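## Task

Take the loose end of the black network patch cord and push it into the port beneath the blue label until it clicks in, with the plug's latch clip on top. The cord must have stopped moving shortly after you finish.

## Robot and tools

ROBOT. Two UR7e-type arms, left_arm and right_arm, each carrying a parallel gripper with 50 mm maximum opening and a wrist camera. The fingers point along the gripper's +z axis and close along its x axis. end_effector_position is the midpoint between the pads; the fingertips extend 17.5 mm past it. A camera block juts about 10 cm toward the gripper's -y side. Bases in the scene frame: left_arm at (+0.053, +0.380, +0.026) m, right_arm at (-0.016, -0.455, +0.026) m, both almost unrotated.

FRAMES. Scene frame: origin on the table top between the arms, +z up, +x out over the table, left_arm on +y. Fixed cameras and the table use it. Every hand pose, velocity, target and offset uses that arm's own base frame, and rotations turn about the Hand target's position. Printed poses can be a few cm off, more at long reach.

ROW FORMAT (execute_actions and move). One row holds 18 numbers, each in [-1, 1], always both arms: left dx, dy, dz, rx, ry, rz, gripper position, force_limit, speed, then the same nine for the right arm. dx..rz are an offset, not a pose: they count from that arm's Hand target as it stood when the action or move began, in the arm's base axes. Scale: 1.0 = 0.6 m for dx/dy/dz and 180 degrees for the rotation vector rx/ry/rz. Sending all six as 0 re-requests the current Hand target. Gripper position: +1 fully open, about -0.65 pads touching, -1 to grip (closes until blocked). force_limit: -1 about 20 N, 0 about 102 N, +1 about 185 N per pad. speed: -1 20 mm/s, 0 85 mm/s, +1 150 mm/s; both start at +1. To leave a gripper unchanged, resend its last three numbers; 0 is a real command.

TOOLS.
execute_actions(actions, cameras): actions is a list of actions; each action is up to 15 rows, one per 1/30 s step, the last row held to fill 15 steps. Each row is counted from the action's start pose. Empty list returns images and the scene number.
move(target, speed, blend, stop_force, zero, blocking, cameras): straight-line path to one row, or a list of up to 15 rows all counted from the same starting Hand targets. speed in m/s, 0.002 to 3.6, default 0.25 (turning limited to 2x in rad/s); one value or one per target. blend in m rounds corners in a list. stop_force 3 to 120 N ends an arm's path when its wrist sensor feels that much push against the motion; not reliable for rotating grippers or light loose items. zero (true default) rezeroes that reference before the move. blocking=false returns early, not allowed with stop_force. Moves do not avoid obstacles; avoid paths passing close to an arm's own base.
wait(seconds 0 to 10), stop() brakes a running move, zoom_image(camera, region [x0,y0,x1,y1] pixels, max 504x504), zero_wrist_force(arm), read_manual(section), finished_scene(scene 1 or 2).
Cameras: cam_head_left, cam_head_right, cam_high, cam_low, cam_left_wrist, cam_right_wrist, all 896x504.

RESULTS. Each call reports per-arm state: end_effector_position (m), quat_wxyz, velocities, joint positions and torques, Hand target (last commanded pose after clipping; next offsets count from it), Wrist force/torque in the gripper's own axes plus a peak line, Tool commands, and gripper object_status: 0 moving, 1 blocked while opening, 2 blocked while closing (holding), 3 reached requested opening or pads met (usually nothing held). Opening in mm is about (250 - position_measured) x 0.202. move adds a 'move:' line: done, off_target, moving, held or fault, and limits such as paced or held. done does not prove nothing was touched. A gripper often stops short of its Hand target; the next command reasks for it, or send the gap as an offset.

MOTION NOTES. Commanded orientation is clipped to within 32 degrees of the actual one per step. Commands lag 0.09 to 0.22 s; fast moves overshoot. Joint targets move at most 2.41 rad/s.

CAUTIONS. Arms are stiff: aiming even slightly beyond a firm contact can trigger a fault. A joint torque at its load limit (wrists about 14 to 16 N m) or an outside force near 150 N stops the arm for 10 s; release a grip that pins it afterwards. Contact between the arms or gripping the other arm's fingers can fail the scene. Motors heat when holding loads, reaching far or pushing at unreachable poses: MOTOR HOT at 70 °C, brake stop at 85 °C. Insert plugs slowly with modest stop_force, keep the clip up, release gently, and let the cord settle before finishing.

Each tool is called after "Emit:" by a JSON object that holds its "op" and its "data", one argument or row to a line.

## Session

Emit:
{"op": "execute_actions", "data": {
  "actions": []
}}

Scene clock: 0.00 s.
left_arm: end_effector_position=(+0.2733, -0.1831, +0.1117) position_measured=3 object_status=3 end_effector_quat_wxyz=(+0.014, +0.880, +0.202, -0.431) | right_arm: end_effector_position=(+0.6582, +0.1592, +0.2108) position_measured=3 object_status=3 end_effector_quat_wxyz=(+0.021, +0.908, -0.419, +0.014)
Joint positions: left_arm=[-0.552 -1.377 2.036 -1.524 -2.169 0.794] | right_arm=[3.596 -2.01 -1.326 -1.391 1.523 2.89]
Joint velocities: within noise
Joint torques (N m): no reading
Wrist force (N): no reading
Wrist torque (N m): no reading
Wrist force, peak (N): no reading
Hand target: left_arm +0.2733, -0.1831, +0.1117; +0.014, +0.880, +0.202, -0.431 | right_arm +0.6582, +0.1592, +0.2108; +0.021, +0.908, -0.419, +0.014
Tool commands: left_gripper/position=+1.0 left_gripper/force_limit=+1.0 left_gripper/speed=+1.0 right_gripper/position=+1.0 right_gripper/force_limit=+1.0 right_gripper/speed=+1.0

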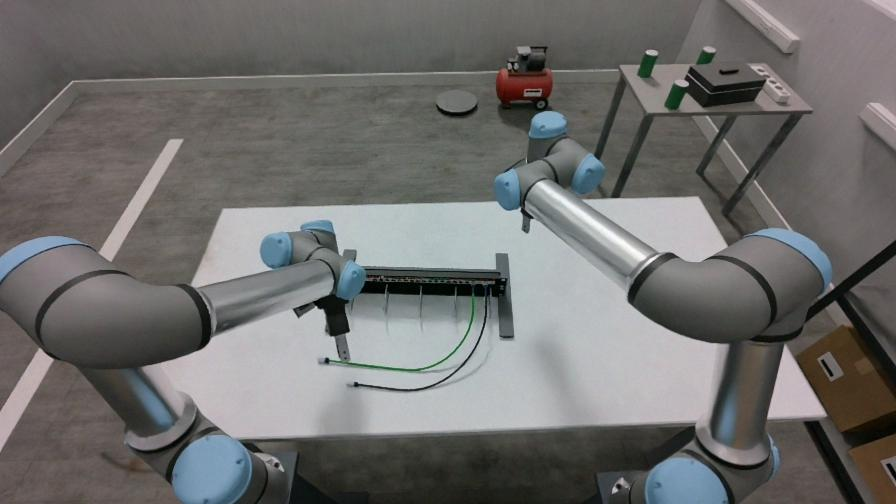

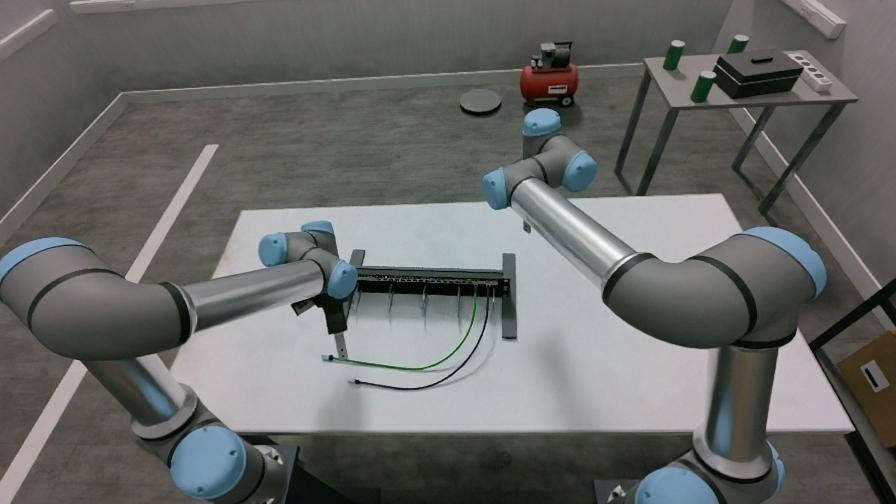

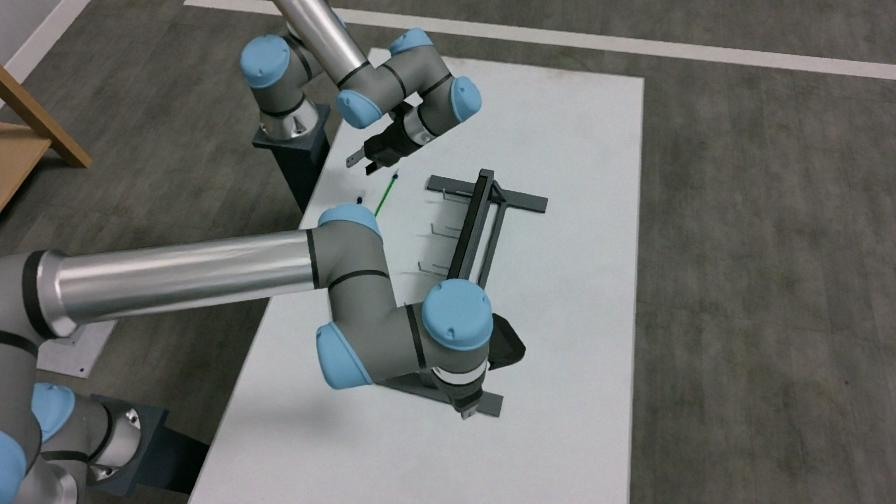

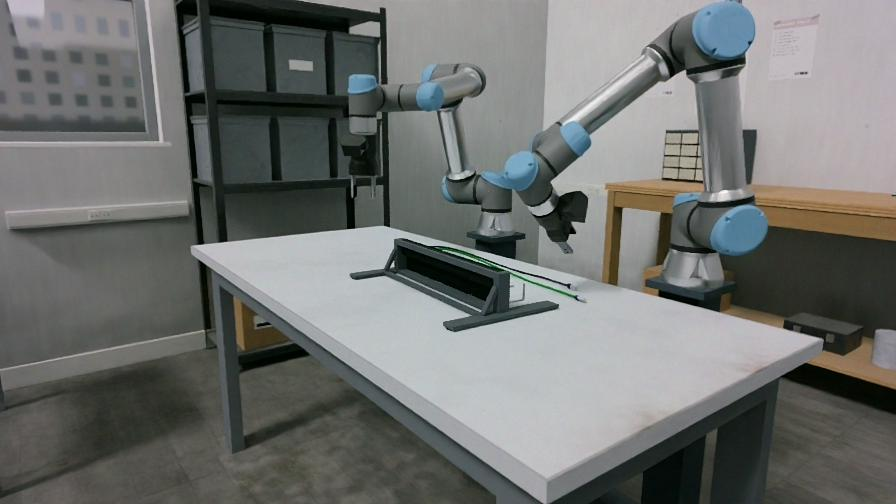

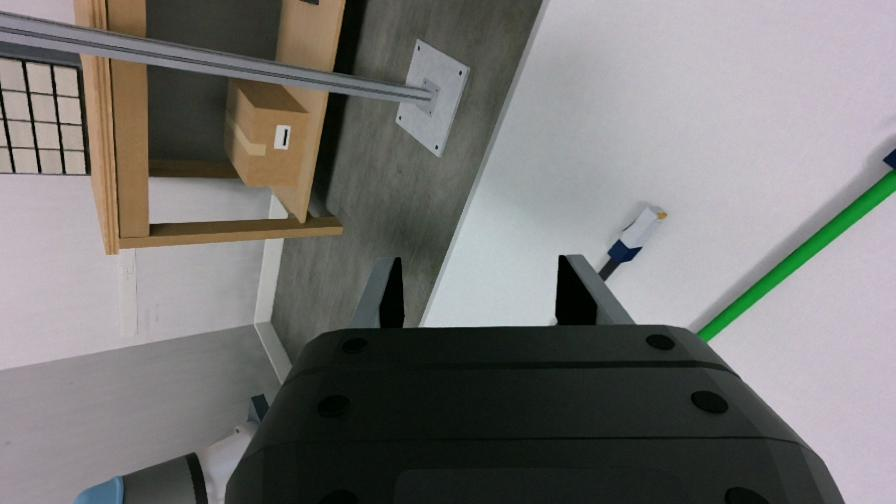

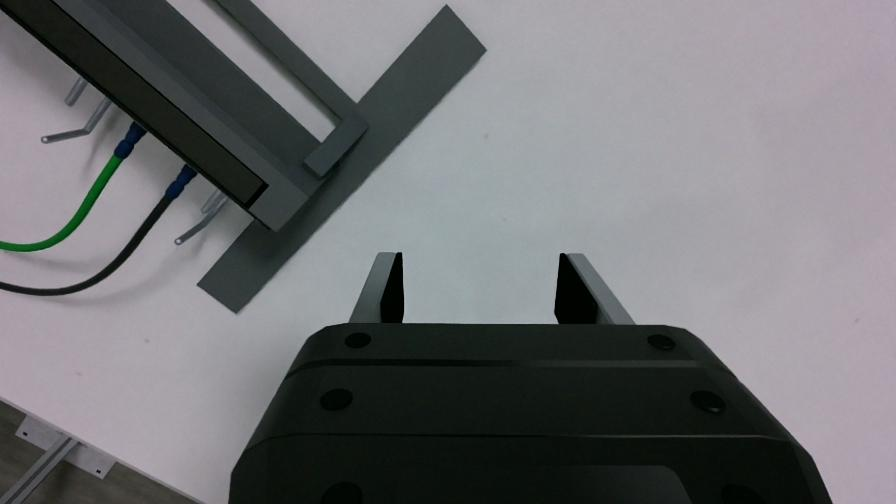

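Emit:
{"op": "zoom_image", "data": {
  "camera": "cam_head_left",
  "region": [310, 240, 530, 400]
}}

Emit:
{"op": "zoom_image", "data": {
  "camera": "cam_head_right",
  "region": [340, 250, 520, 320]
}}

Emit:
{"op": "zoom_image", "data": {
  "camera": "cam_left_wrist",
  "region": [560, 140, 896, 340]
}}

Scaled by 2.291 from the camera's 896x504 image, which has a finer 1280x720 frame.

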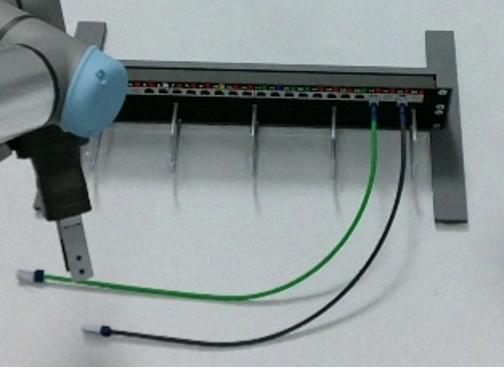

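Scaled by 2.800 from the camera's 896x504 image, which has a finer 1280x720 frame.

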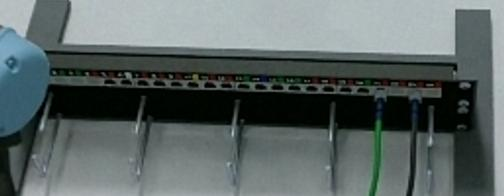

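Scaled by 1.500 from the camera's 896x504 image, which has a finer 1280x720 frame.

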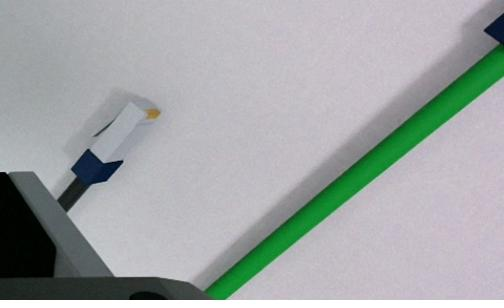

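Emit:
{"op": "move", "data": {
  "target": [-0.0505,0.0368,0.08,0.383,0.0124,0.7825,1,1,1,0,0,0,0,0,0,1,1,1],
  "speed": 0.4,
  "cameras": ["all"]
}}

Scene clock: 31.47 s.
left_arm: end_effector_position=(+0.2430, -0.1610, +0.1597) position_measured=3 object_status=3 end_effector_quat_wxyz=(+0.000, -0.001, +1.000, +0.000) | right_arm: end_effector_position=(+0.6582, +0.1592, +0.2108) position_measured=3 object_status=3 end_effector_quat_wxyz=(+0.021, +0.908, -0.419, +0.014)
Joint positions: left_arm=[-1.06 -2.107 2.389 -1.852 -1.571 -2.633] | right_arm=[3.596 -2.01 -1.326 -1.391 1.523 2.89]
Joint torques (N m): left_arm=[-11.5 11.14 -30.62 -0.2 1.99 -2.54] | right_arm=[0.28 48.62 27.04 3.21 -0.03 0.04]
Wrist force (N): left_arm=[2.0 0.9 -1.6] | right_arm=[0.0 0.0 0.2]
Wrist torque (N m): left_arm=[0.20 -0.42 0.04] | right_arm=[0.00 0.00 0.00]
Wrist force, peak (N): left_arm=[3.3 -2.2 -2.1] | right_arm=[0.0 -0.7 0.0]
Hand target: left_arm +0.2430, -0.1610, +0.1597; +0.000, -0.001, +1.000, +0.000 | right_arm +0.6582, +0.1592, +0.2108; +0.021, +0.908, -0.419, +0.014
Off the commanded pose: left_arm 0.000 m, 0 deg | right_arm 0.000 m, 0 deg.
move: done
camera_calibration:
cam_left_wrist: T_world_to_cam=[[-0.99987, 0.0160929, -0.000412655, 0.253183], [0.0149261, 0.936367, 0.350706, 0.104605], [0.00603028, 0.350654, -0.936486, 0.333423], [0, 0, 0, 1]] pos_world=[0.249578, -0.218939, 0.275665]

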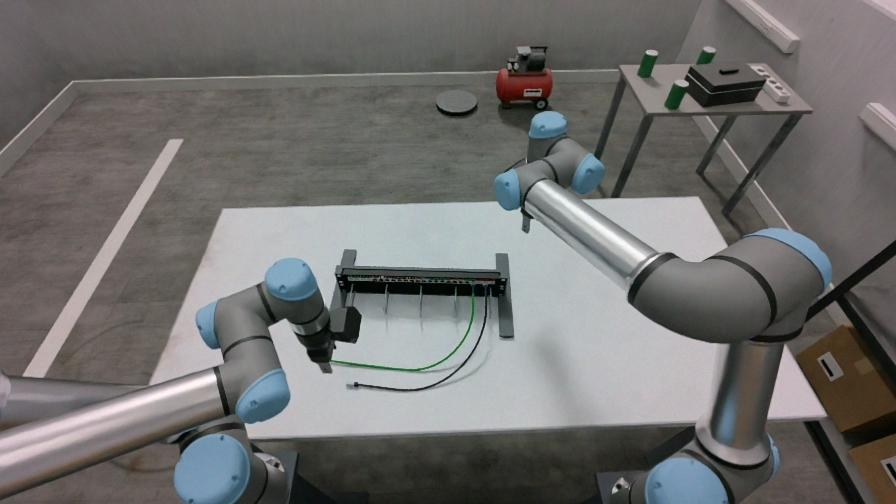

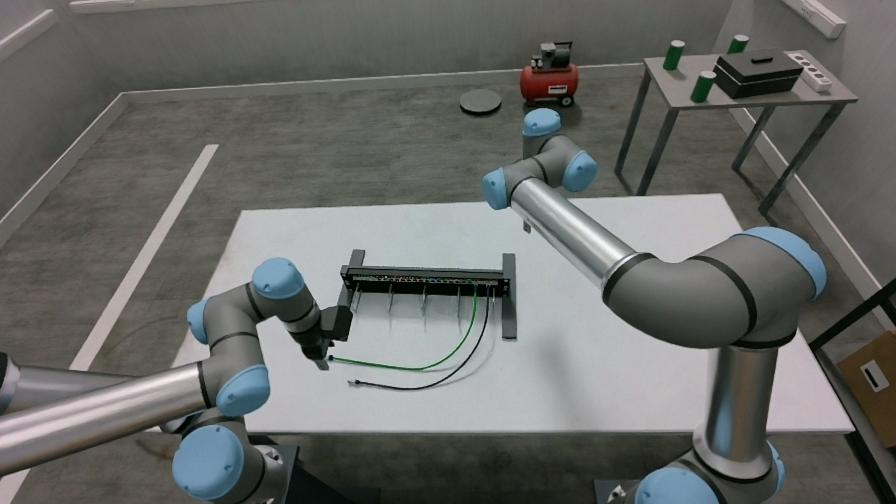

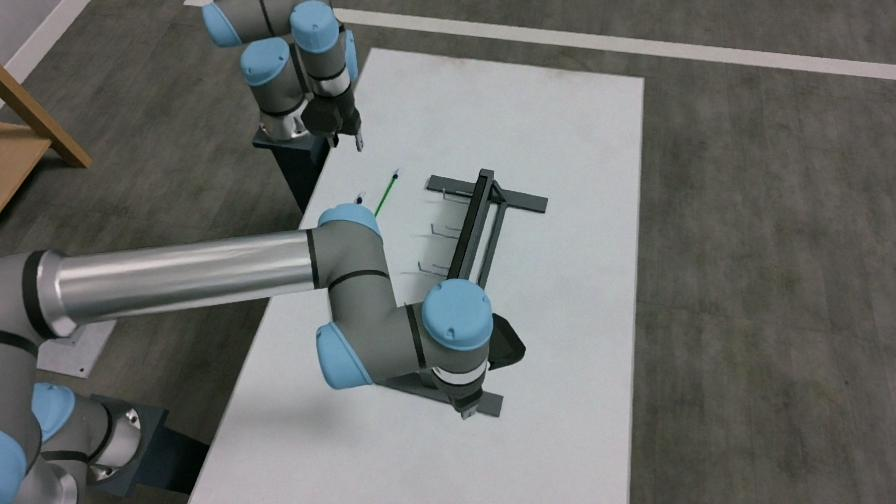

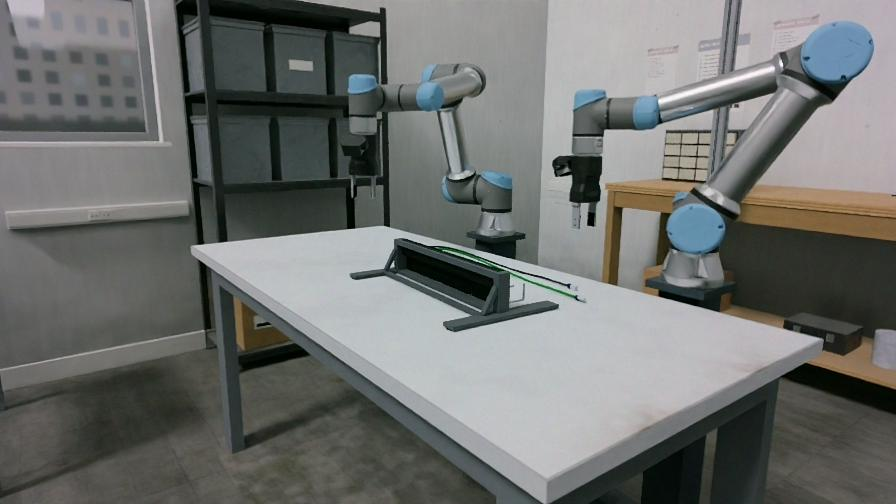

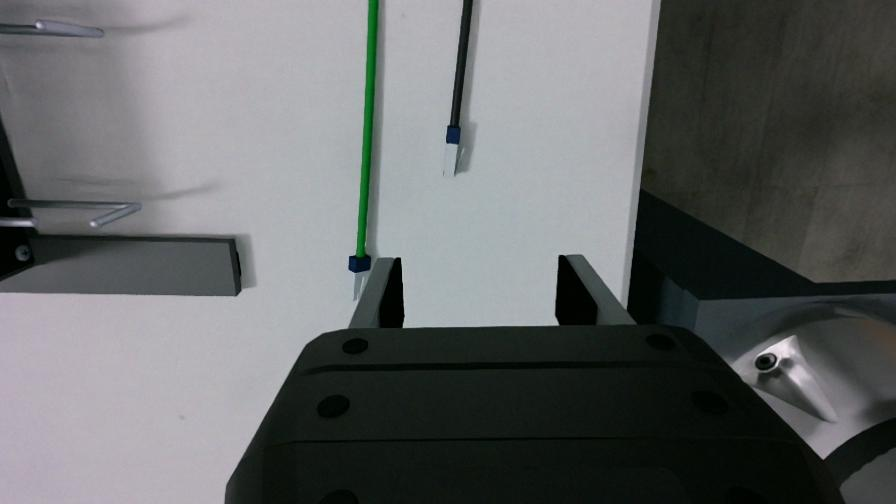

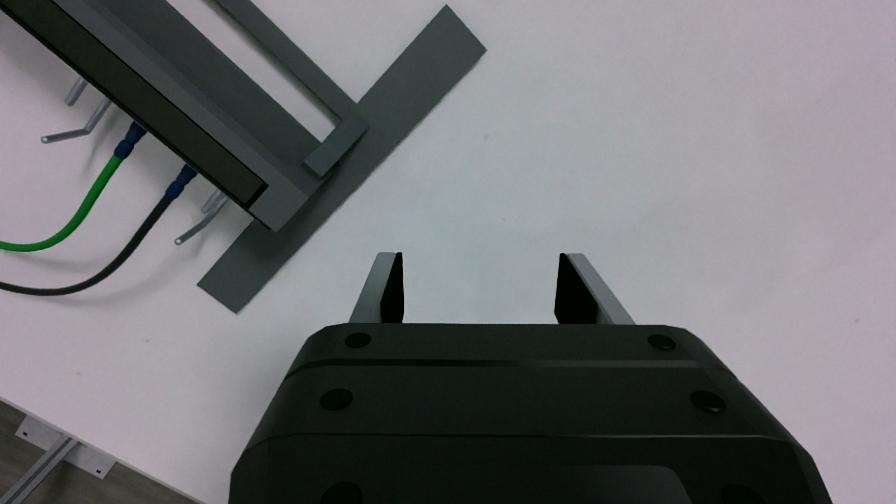

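Emit:
{"op": "zoom_image", "data": {
  "camera": "cam_left_wrist",
  "region": [400, 90, 510, 200]
}}

Emit:
{"op": "zoom_image", "data": {
  "camera": "cam_head_left",
  "region": [335, 260, 515, 310]
}}

Emit:
{"op": "zoom_image", "data": {
  "camera": "cam_low",
  "region": [540, 270, 610, 310]
}}

Scaled by 4.582 from the camera's 896x504 image, which has a finer 1280x720 frame.

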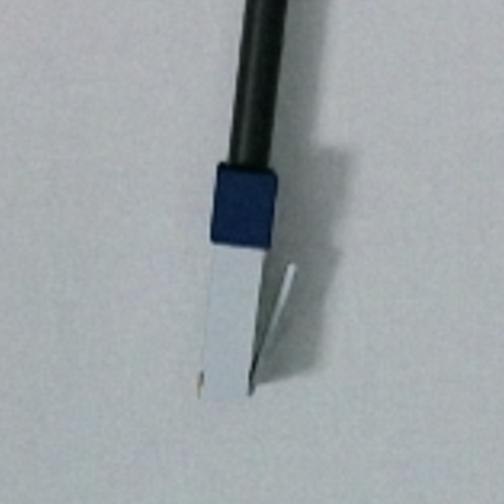

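Scaled by 2.800 from the camera's 896x504 image, which has a finer 1280x720 frame.

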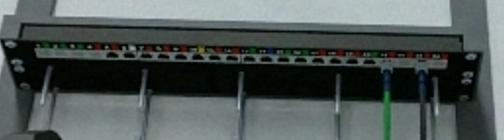

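Scaled by 7.200 from the camera's 896x504 image, which has a finer 1280x720 frame.

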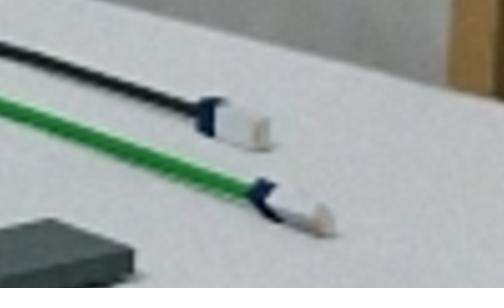

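Emit:
{"op": "zoom_image", "data": {
  "camera": "cam_right_wrist",
  "region": [30, 60, 290, 270]
}}

Scaled by 1.938 from the camera's 896x504 image, which has a finer 1280x720 frame.

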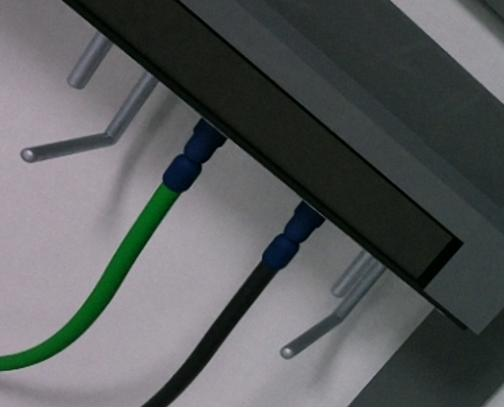

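Emit:
{"op": "move", "data": {
  "target": [
    [0.178,0.518,0.267,0,0,0,1,1,1,-0.25,0.35,0,0.011,0.0168,0.639,1,1,1],
    [0.178,0.518,0.267,0,0,0,1,1,1,-0.58,0.756,-0.085,0.011,-0.0168,-0.7245,1,1,1]
  ],
  "speed": 0.5,
  "blend": 0.05,
  "cameras": ["all"]
}}

Scene clock: 98.43 s.
left_arm: end_effector_position=(+0.3498, +0.1498, +0.3199) position_measured=3 object_status=3 end_effector_quat_wxyz=(+0.000, -0.001, +1.000, +0.000) | right_arm: end_effector_position=(+0.3103, +0.6127, +0.1598) position_measured=3 object_status=3 end_effector_quat_wxyz=(+0.000, +0.000, +1.000, +0.000)
Joint positions: left_arm=[0.046 -1.895 1.86 -1.536 -1.57 -1.526] | right_arm=[4.439 -2.061 -1.387 -1.264 1.57 -0.273]
Joint torques (N m): left_arm=[12.43 0.72 -31.83 -0.17 -1.8 2.53] | right_arm=[6.53 39.77 34.22 0.04 1.76 -1.21]
Wrist force (N): left_arm=[1.8 0.7 -1.6] | right_arm=[0.2 -0.1 -0.3]
Wrist torque (N m): left_arm=[0.18 -0.40 0.00] | right_arm=[-0.03 -0.02 0.06]
Wrist force, peak (N): left_arm=[1.9 1.5 -2.2] | right_arm=[0.9 0.5 0.0]
Hand target: left_arm +0.3498, +0.1498, +0.3199; +0.000, -0.001, +1.000, +0.000 | right_arm +0.3102, +0.6128, +0.1598; +0.000, +0.000, +1.000, +0.000
Off the commanded pose: left_arm 0.000 m, 0 deg | right_arm 0.000 m, 0 deg.
move: done
camera_calibration:
cam_left_wrist: T_world_to_cam=[[-0.999875, 0.0157775, -0.000419542, 0.355066], [0.0146272, 0.936307, 0.350879, -0.244158], [0.0059288, 0.350829, -0.936421, 0.373813], [0, 0, 0, 1]] pos_world=[0.356377, 0.0918605, 0.435866]
cam_right_wrist: T_world_to_cam=[[-0.999867, 0.00207261, -0.0161479, 0.322323], [-0.00370115, 0.936954, 0.349432, -0.613812], [0.0158541, 0.349445, -0.936823, 0.0608669], [0, 0, 0, 1]] pos_world=[0.319044, 0.553176, 0.276712]

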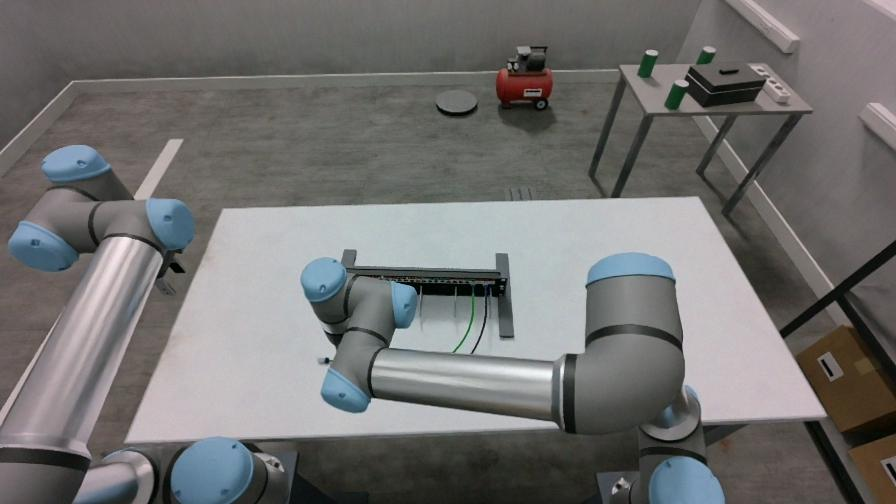

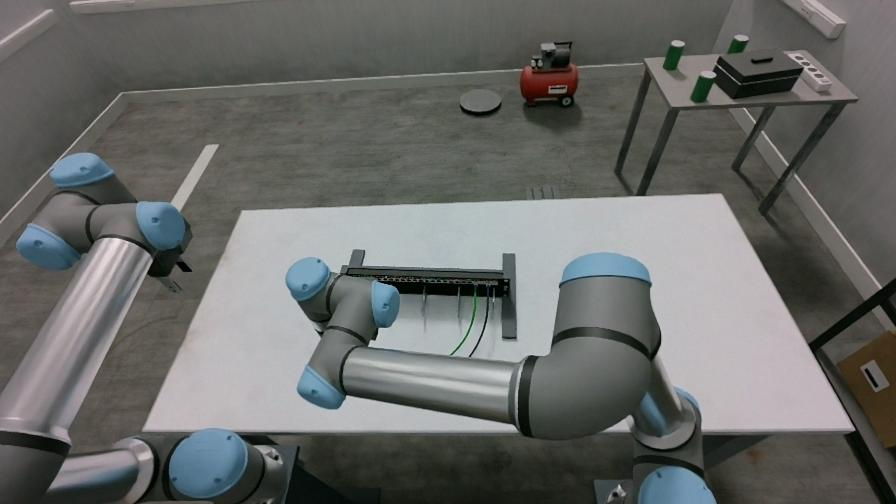

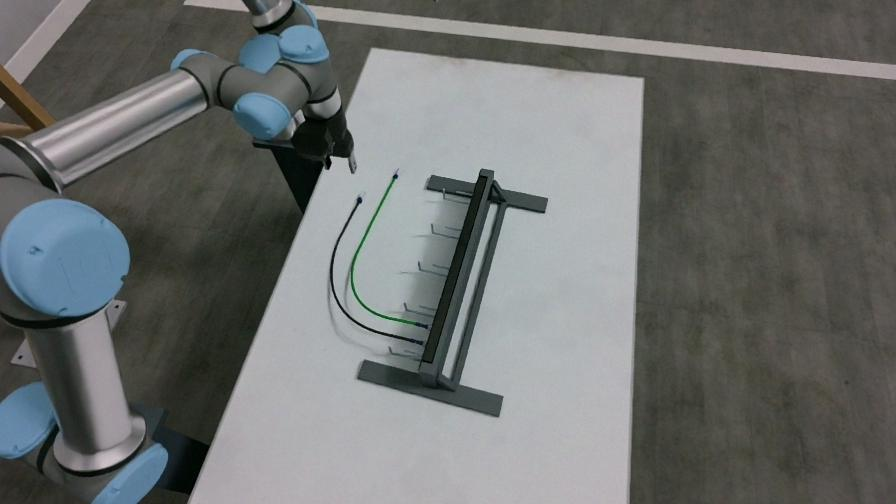

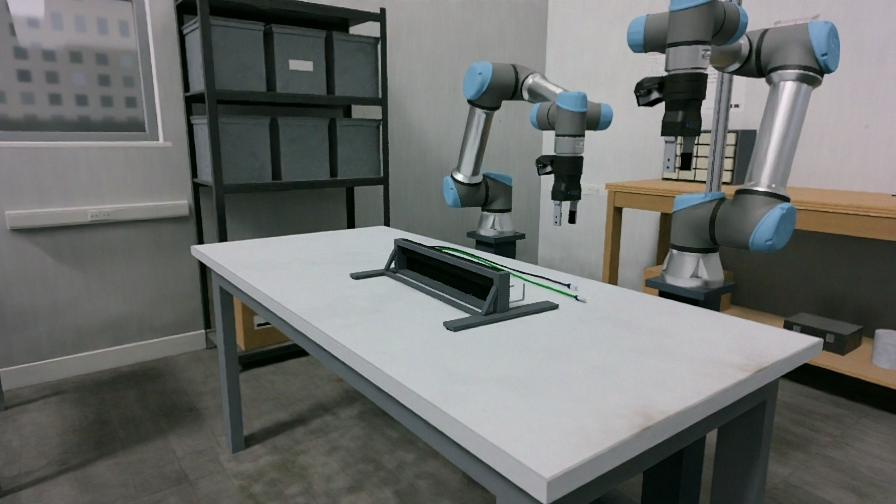

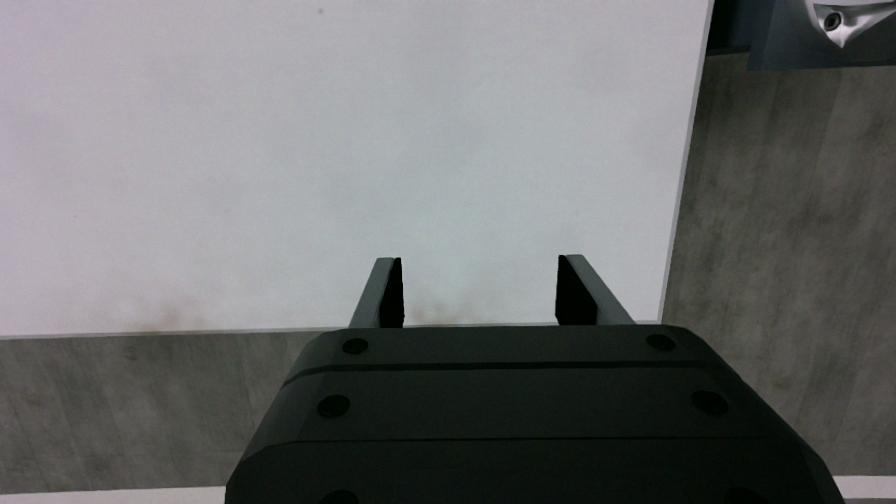

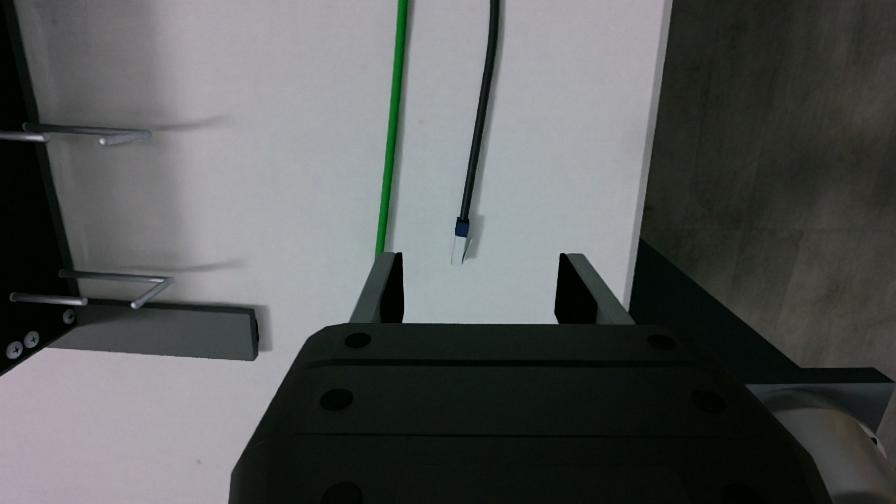

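Emit:
{"op": "move", "data": {
  "target": [0,0,0,0,0,0,1,1,1,0.003,0.0103,-0.2097,0,0,-0.0444,1,1,1]
}}

Emit:
{"op": "move", "data": {
  "target": [0,0,0,0,0,0,1,1,1,0,0,-0.0675,0,0,0,1,1,1],
  "speed": 0.03,
  "stop_force": 8,
  "cameras": ["cam_right_wrist","cam_low"]
}}

Scene clock: 108.90 s.
left_arm: end_effector_position=(+0.3498, +0.1498, +0.3199) position_measured=3 object_status=3 end_effector_quat_wxyz=(+0.000, -0.001, +1.000, +0.000) | right_arm: end_effector_position=(+0.3120, +0.6189, +0.0342) position_measured=3 object_status=3 end_effector_quat_wxyz=(+0.000, +0.069, +0.998, +0.000)
Joint positions: left_arm=[0.046 -1.895 1.86 -1.536 -1.57 -1.526] | right_arm=[4.439 -2.202 -1.512 -0.999 1.57 -0.134]
Joint torques (N m): left_arm=[12.01 0.6 -31.94 -0.45 -1.89 2.78] | right_arm=[-6.29 43.13 15.02 6.6 -1.85 1.64]
Wrist force (N): left_arm=[1.8 0.5 -1.5] | right_arm=[-0.1 -0.3 -0.1]
Wrist torque (N m): left_arm=[0.14 -0.40 0.00] | right_arm=[-0.06 0.02 -0.06]
Wrist force, peak (N): left_arm=[2.2 0.5 -2.0] | right_arm=[0.1 -0.3 -2.1]
Hand target: left_arm +0.3498, +0.1498, +0.3199; +0.000, -0.001, +1.000, +0.000 | right_arm +0.3120, +0.6190, +0.0340; +0.000, +0.070, +0.998, +0.000
Off the commanded pose: left_arm 0.000 m, 0 deg | right_arm 0.000 m, 0 deg.
move: done

Scene clock: 111.30 s.
left_arm: end_effector_position=(+0.3498, +0.1498, +0.3199) position_measured=3 object_status=3 end_effector_quat_wxyz=(+0.000, -0.001, +1.000, +0.000) | right_arm: end_effector_position=(+0.3120, +0.6190, -0.0064) position_measured=3 object_status=3 end_effector_quat_wxyz=(+0.000, +0.070, +0.998, +0.000)
Joint positions: left_arm=[0.046 -1.895 1.86 -1.536 -1.57 -1.526] | right_arm=[4.439 -2.257 -1.539 -0.917 1.57 -0.134]
Joint torques (N m): left_arm=[11.48 0.93 -32.03 -0.3 -1.77 2.56] | right_arm=[-7.18 39.99 12.2 6.33 -1.87 1.32]
Wrist force (N): left_arm=[2.0 0.8 -1.9] | right_arm=[0.4 -3.5 -8.5]
Wrist torque (N m): left_arm=[0.20 -0.42 0.00] | right_arm=[-0.12 0.25 -0.15]
Wrist force, peak (N): left_arm=[2.2 1.1 -1.8] | right_arm=[0.2 -3.9 -8.8]
Hand target: left_arm +0.3498, +0.1498, +0.3199; +0.000, -0.001, +1.000, +0.000 | right_arm +0.3120, +0.6190, -0.0064; +0.000, +0.070, +0.998, +0.000
Off the commanded pose: left_arm 0.000 m, 0 deg | right_arm 0.000 m, 0 deg.
move: contact (right_arm)
camera_calibration:
cam_right_wrist: T_world_to_cam=[[-0.989931, 0.140632, -0.0161191, 0.232491], [0.126203, 0.928414, 0.349458, -0.596769], [0.0641102, 0.343905, -0.936813, -0.108753], [0, 0, 0, 1]] pos_world=[0.312436, 0.558754, 0.110412]
Images, in order (width x height): cam_low 896x504, cam_right_wrist 896x504.

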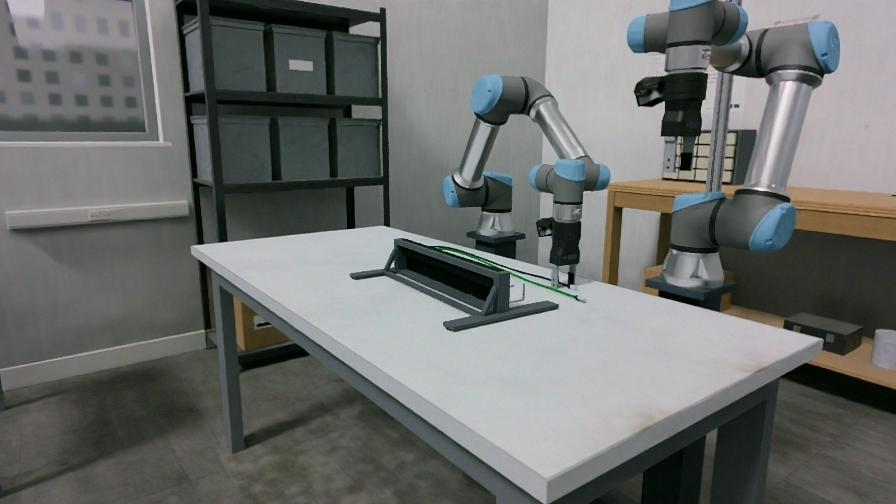

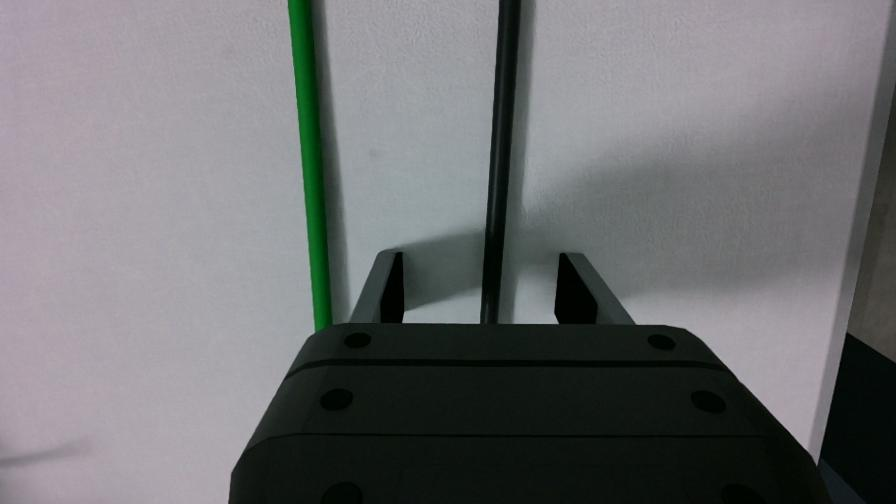

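Emit:
{"op": "move", "data": {
  "target": [
    [0,0,0,0,0,0,1,1,1,0,0,0.0025,0,0,0,1,1,1],
    [0,0,0,0,0,0,1,1,1,0,0,0.0025,0,0,0,-1,-0.5,-0.3]
  ],
  "speed": 0.03
}}

Emit:
{"op": "move", "data": {
  "target": [0,0,0,0,0,0,1,1,1,0,0,0.15,0,0,0,-1,-0.5,-0.3],
  "speed": 0.08,
  "cameras": ["cam_right_wrist","cam_low","cam_high","cam_head_left"]
}}

Scene clock: 117.47 s.
left_arm: end_effector_position=(+0.3498, +0.1498, +0.3199) position_measured=3 object_status=3 end_effector_quat_wxyz=(+0.000, -0.001, +1.000, +0.000) | right_arm: end_effector_position=(+0.3120, +0.6190, -0.0049) position_measured=229 object_status=2 end_effector_quat_wxyz=(+0.000, +0.070, +0.998, +0.000)
Joint positions: left_arm=[0.046 -1.895 1.86 -1.536 -1.57 -1.526] | right_arm=[4.439 -2.255 -1.538 -0.92 1.57 -0.134]
Joint torques (N m): left_arm=[10.86 0.73 -31.83 -0.32 -1.9 2.62] | right_arm=[-6.35 63.19 30.28 0.03 -1.81 1.31]
Wrist force (N): left_arm=[1.6 0.7 -1.8] | right_arm=[0.3 -0.4 -0.1]
Wrist torque (N m): left_arm=[0.17 -0.37 0.00] | right_arm=[-0.08 -0.05 -0.05]
Wrist force, peak (N): left_arm=[2.1 0.7 -1.9] | right_arm=[0.1 -3.7 -8.8]
Hand target: left_arm +0.3498, +0.1498, +0.3199; +0.000, -0.001, +1.000, +0.000 | right_arm +0.3120, +0.6190, -0.0049; +0.000, +0.070, +0.998, +0.000
Off the commanded pose: left_arm 0.000 m, 0 deg | right_arm 0.000 m, 0 deg.
move: done

Scene clock: 119.13 s.
left_arm: end_effector_position=(+0.3498, +0.1498, +0.3199) position_measured=3 object_status=3 end_effector_quat_wxyz=(+0.000, -0.001, +1.000, +0.000) | right_arm: end_effector_position=(+0.3120, +0.6190, +0.0849) position_measured=229 object_status=2 end_effector_quat_wxyz=(+0.000, +0.070, +0.998, +0.000)
Joint positions: left_arm=[0.046 -1.895 1.86 -1.536 -1.57 -1.526] | right_arm=[4.439 -2.143 -1.464 -1.106 1.57 -0.134]
Joint torques (N m): left_arm=[12.33 1.27 -31.43 -0.24 -1.79 2.66] | right_arm=[-1.41 60.33 32.04 -0.1 -1.14 0.87]
Wrist force (N): left_arm=[1.8 0.6 -1.4] | right_arm=[0.3 -0.3 0.0]
Wrist torque (N m): left_arm=[0.16 -0.40 0.01] | right_arm=[-0.07 -0.04 -0.06]
Wrist force, peak (N): left_arm=[2.0 0.8 -1.8] | right_arm=[0.2 -0.4 0.7]
Hand target: left_arm +0.3498, +0.1498, +0.3199; +0.000, -0.001, +1.000, +0.000 | right_arm +0.3120, +0.6190, +0.0851; +0.000, +0.070, +0.998, +0.000
Off the commanded pose: left_arm 0.000 m, 0 deg | right_arm 0.000 m, 0 deg.
move: done
camera_calibration:
cam_right_wrist: T_world_to_cam=[[-0.989924, 0.140667, -0.0162116, 0.23406], [0.126203, 0.928409, 0.34947, -0.628722], [0.0642098, 0.343902, -0.936807, -0.023166], [0, 0, 0, 1]] pos_world=[0.312536, 0.558754, 0.201812]
Images, in order (width x height): cam_head_left 896x504, cam_high 896x504, cam_low 896x504, cam_right_wrist 896x504.

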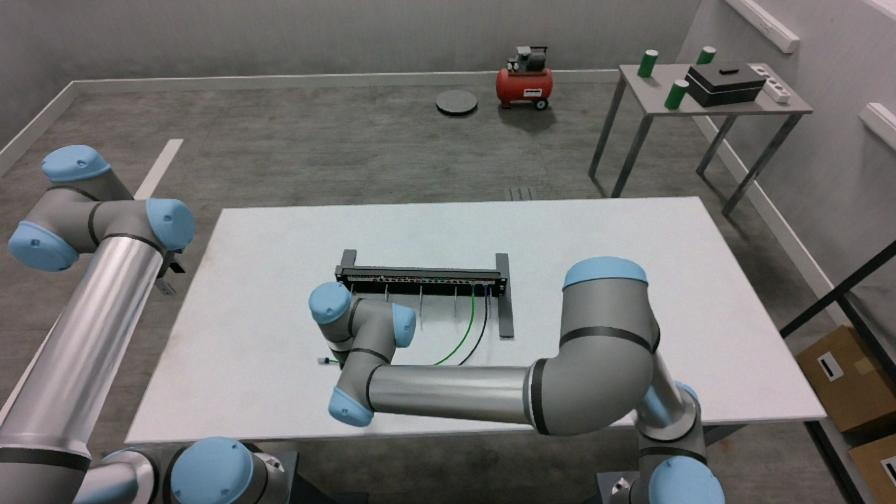

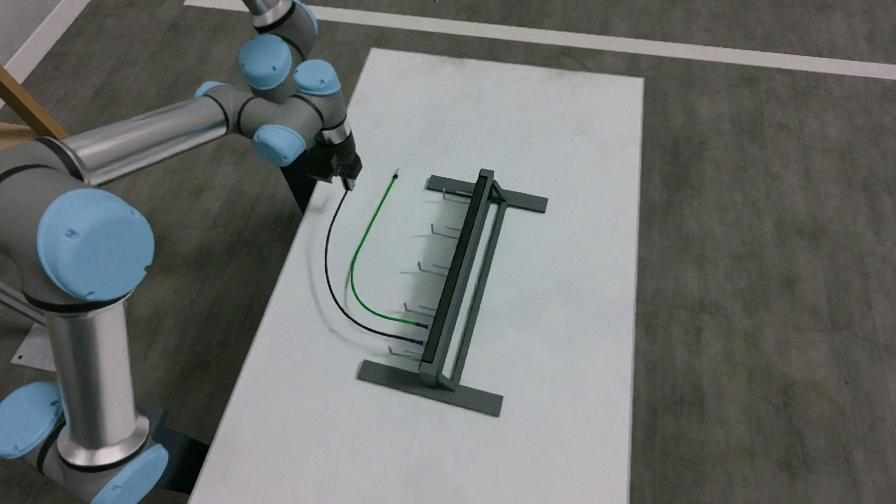

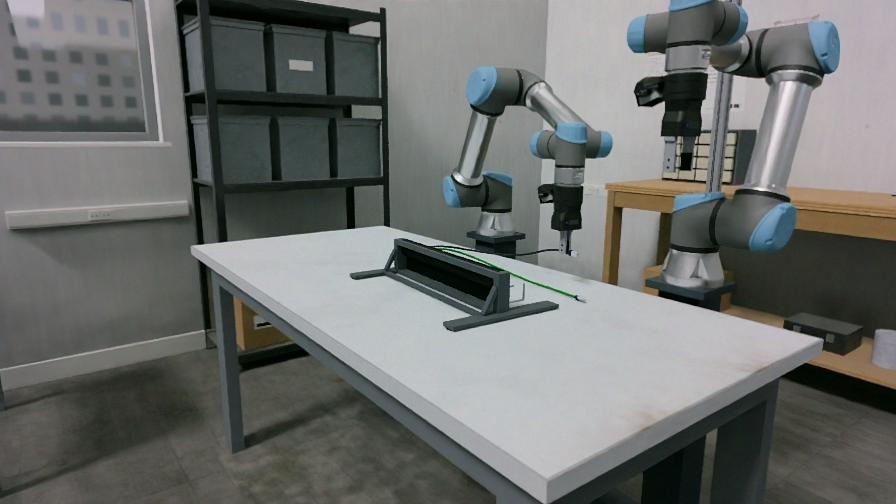

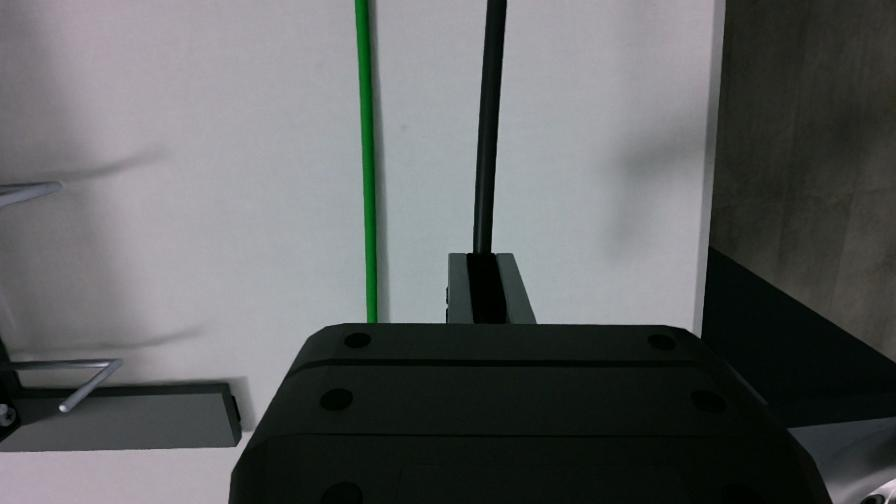

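Emit:
{"op": "move", "data": {
  "target": [0,0,0,0,0,0,1,1,1,-0.043,-0.123,0.1815,0.405,0.352,-0.352,-1,-0.5,-0.3],
  "speed": 0.2,
  "cameras": ["all"]
}}

Scene clock: 132.10 s.
left_arm: end_effector_position=(+0.3498, +0.1498, +0.3199) position_measured=3 object_status=3 end_effector_quat_wxyz=(+0.000, -0.001, +1.000, +0.000) | right_arm: end_effector_position=(+0.2862, +0.5452, +0.1940) position_measured=229 object_status=2 end_effector_quat_wxyz=(+0.500, -0.500, -0.500, -0.500)
Joint positions: left_arm=[0.046 -1.895 1.86 -1.536 -1.57 -1.526] | right_arm=[4.262 -2.315 -2.155 1.328 2.021 1.57]
Joint torques (N m): left_arm=[11.49 1.26 -31.61 -0.46 -1.85 2.77] | right_arm=[6.7 32.74 0.2 5.68 -2.44 1.75]
Wrist force (N): left_arm=[2.0 0.7 -1.9] | right_arm=[-1.2 2.2 -1.3]
Wrist torque (N m): left_arm=[0.17 -0.44 0.00] | right_arm=[0.35 -0.49 -0.20]
Wrist force, peak (N): left_arm=[2.4 0.9 -1.9] | right_arm=[-1.0 2.4 -1.3]
Hand target: left_arm +0.3498, +0.1498, +0.3199; +0.000, -0.001, +1.000, +0.000 | right_arm +0.2862, +0.5452, +0.1940; +0.500, -0.500, -0.500, -0.500
Off the commanded pose: left_arm 0.000 m, 0 deg | right_arm 0.000 m, 0 deg.
move: done
camera_calibration:
cam_left_wrist: T_world_to_cam=[[-0.999875, 0.0157775, -0.000419542, 0.355066], [0.0146272, 0.936307, 0.350879, -0.244158], [0.0059288, 0.350829, -0.936421, 0.373813], [0, 0, 0, 1]] pos_world=[0.356377, 0.0918605, 0.435866]
cam_right_wrist: T_world_to_cam=[[0.00140607, 0.0160808, 0.99987, -0.19234], [0.93692, -0.349516, 0.00430368, -0.0634802], [0.34954, 0.936792, -0.0155578, -0.477568], [0, 0, 0, 1]] pos_world=[0.226676, 0.428288, 0.185158]

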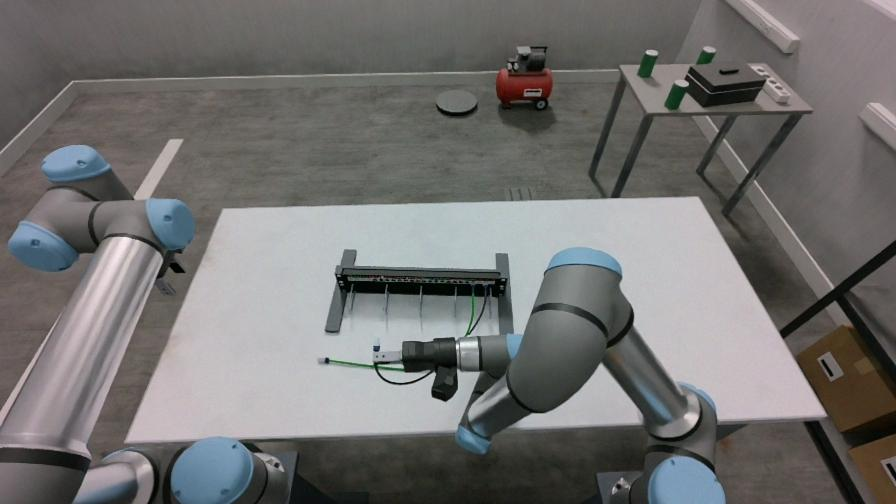

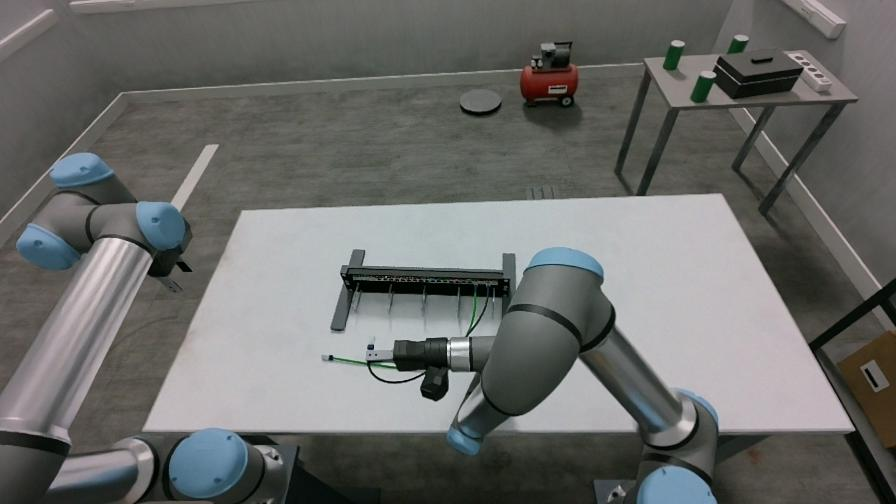

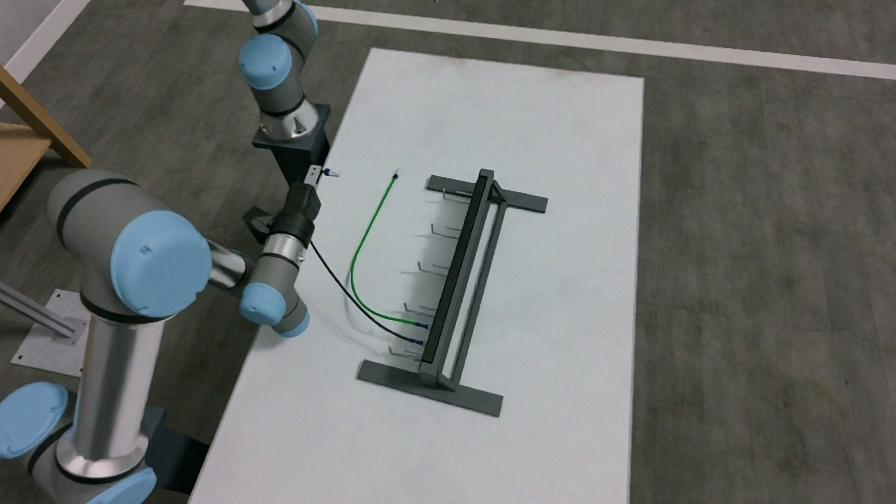

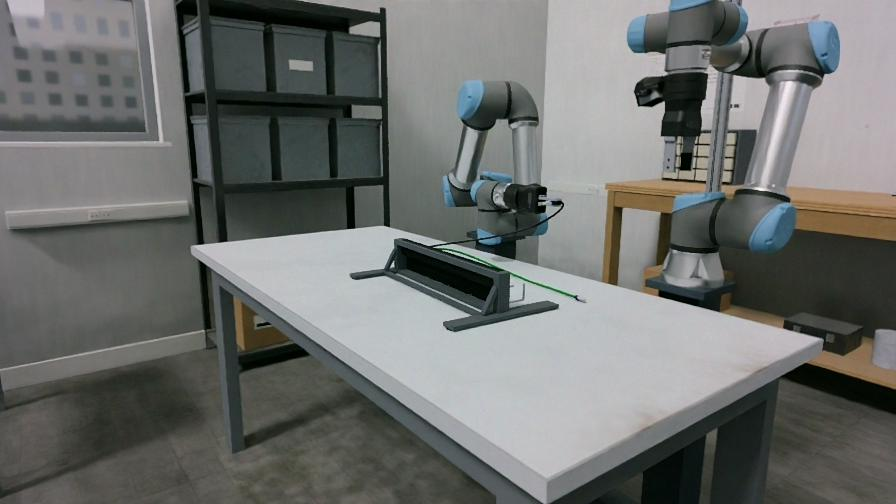

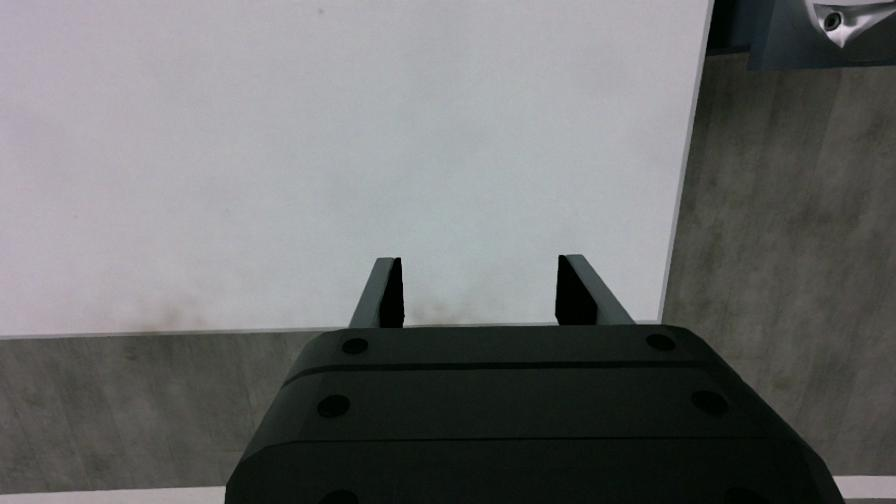

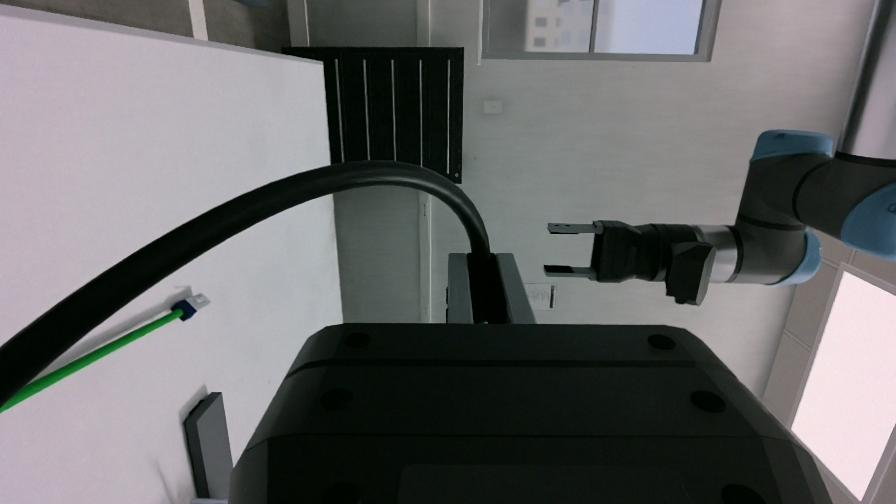

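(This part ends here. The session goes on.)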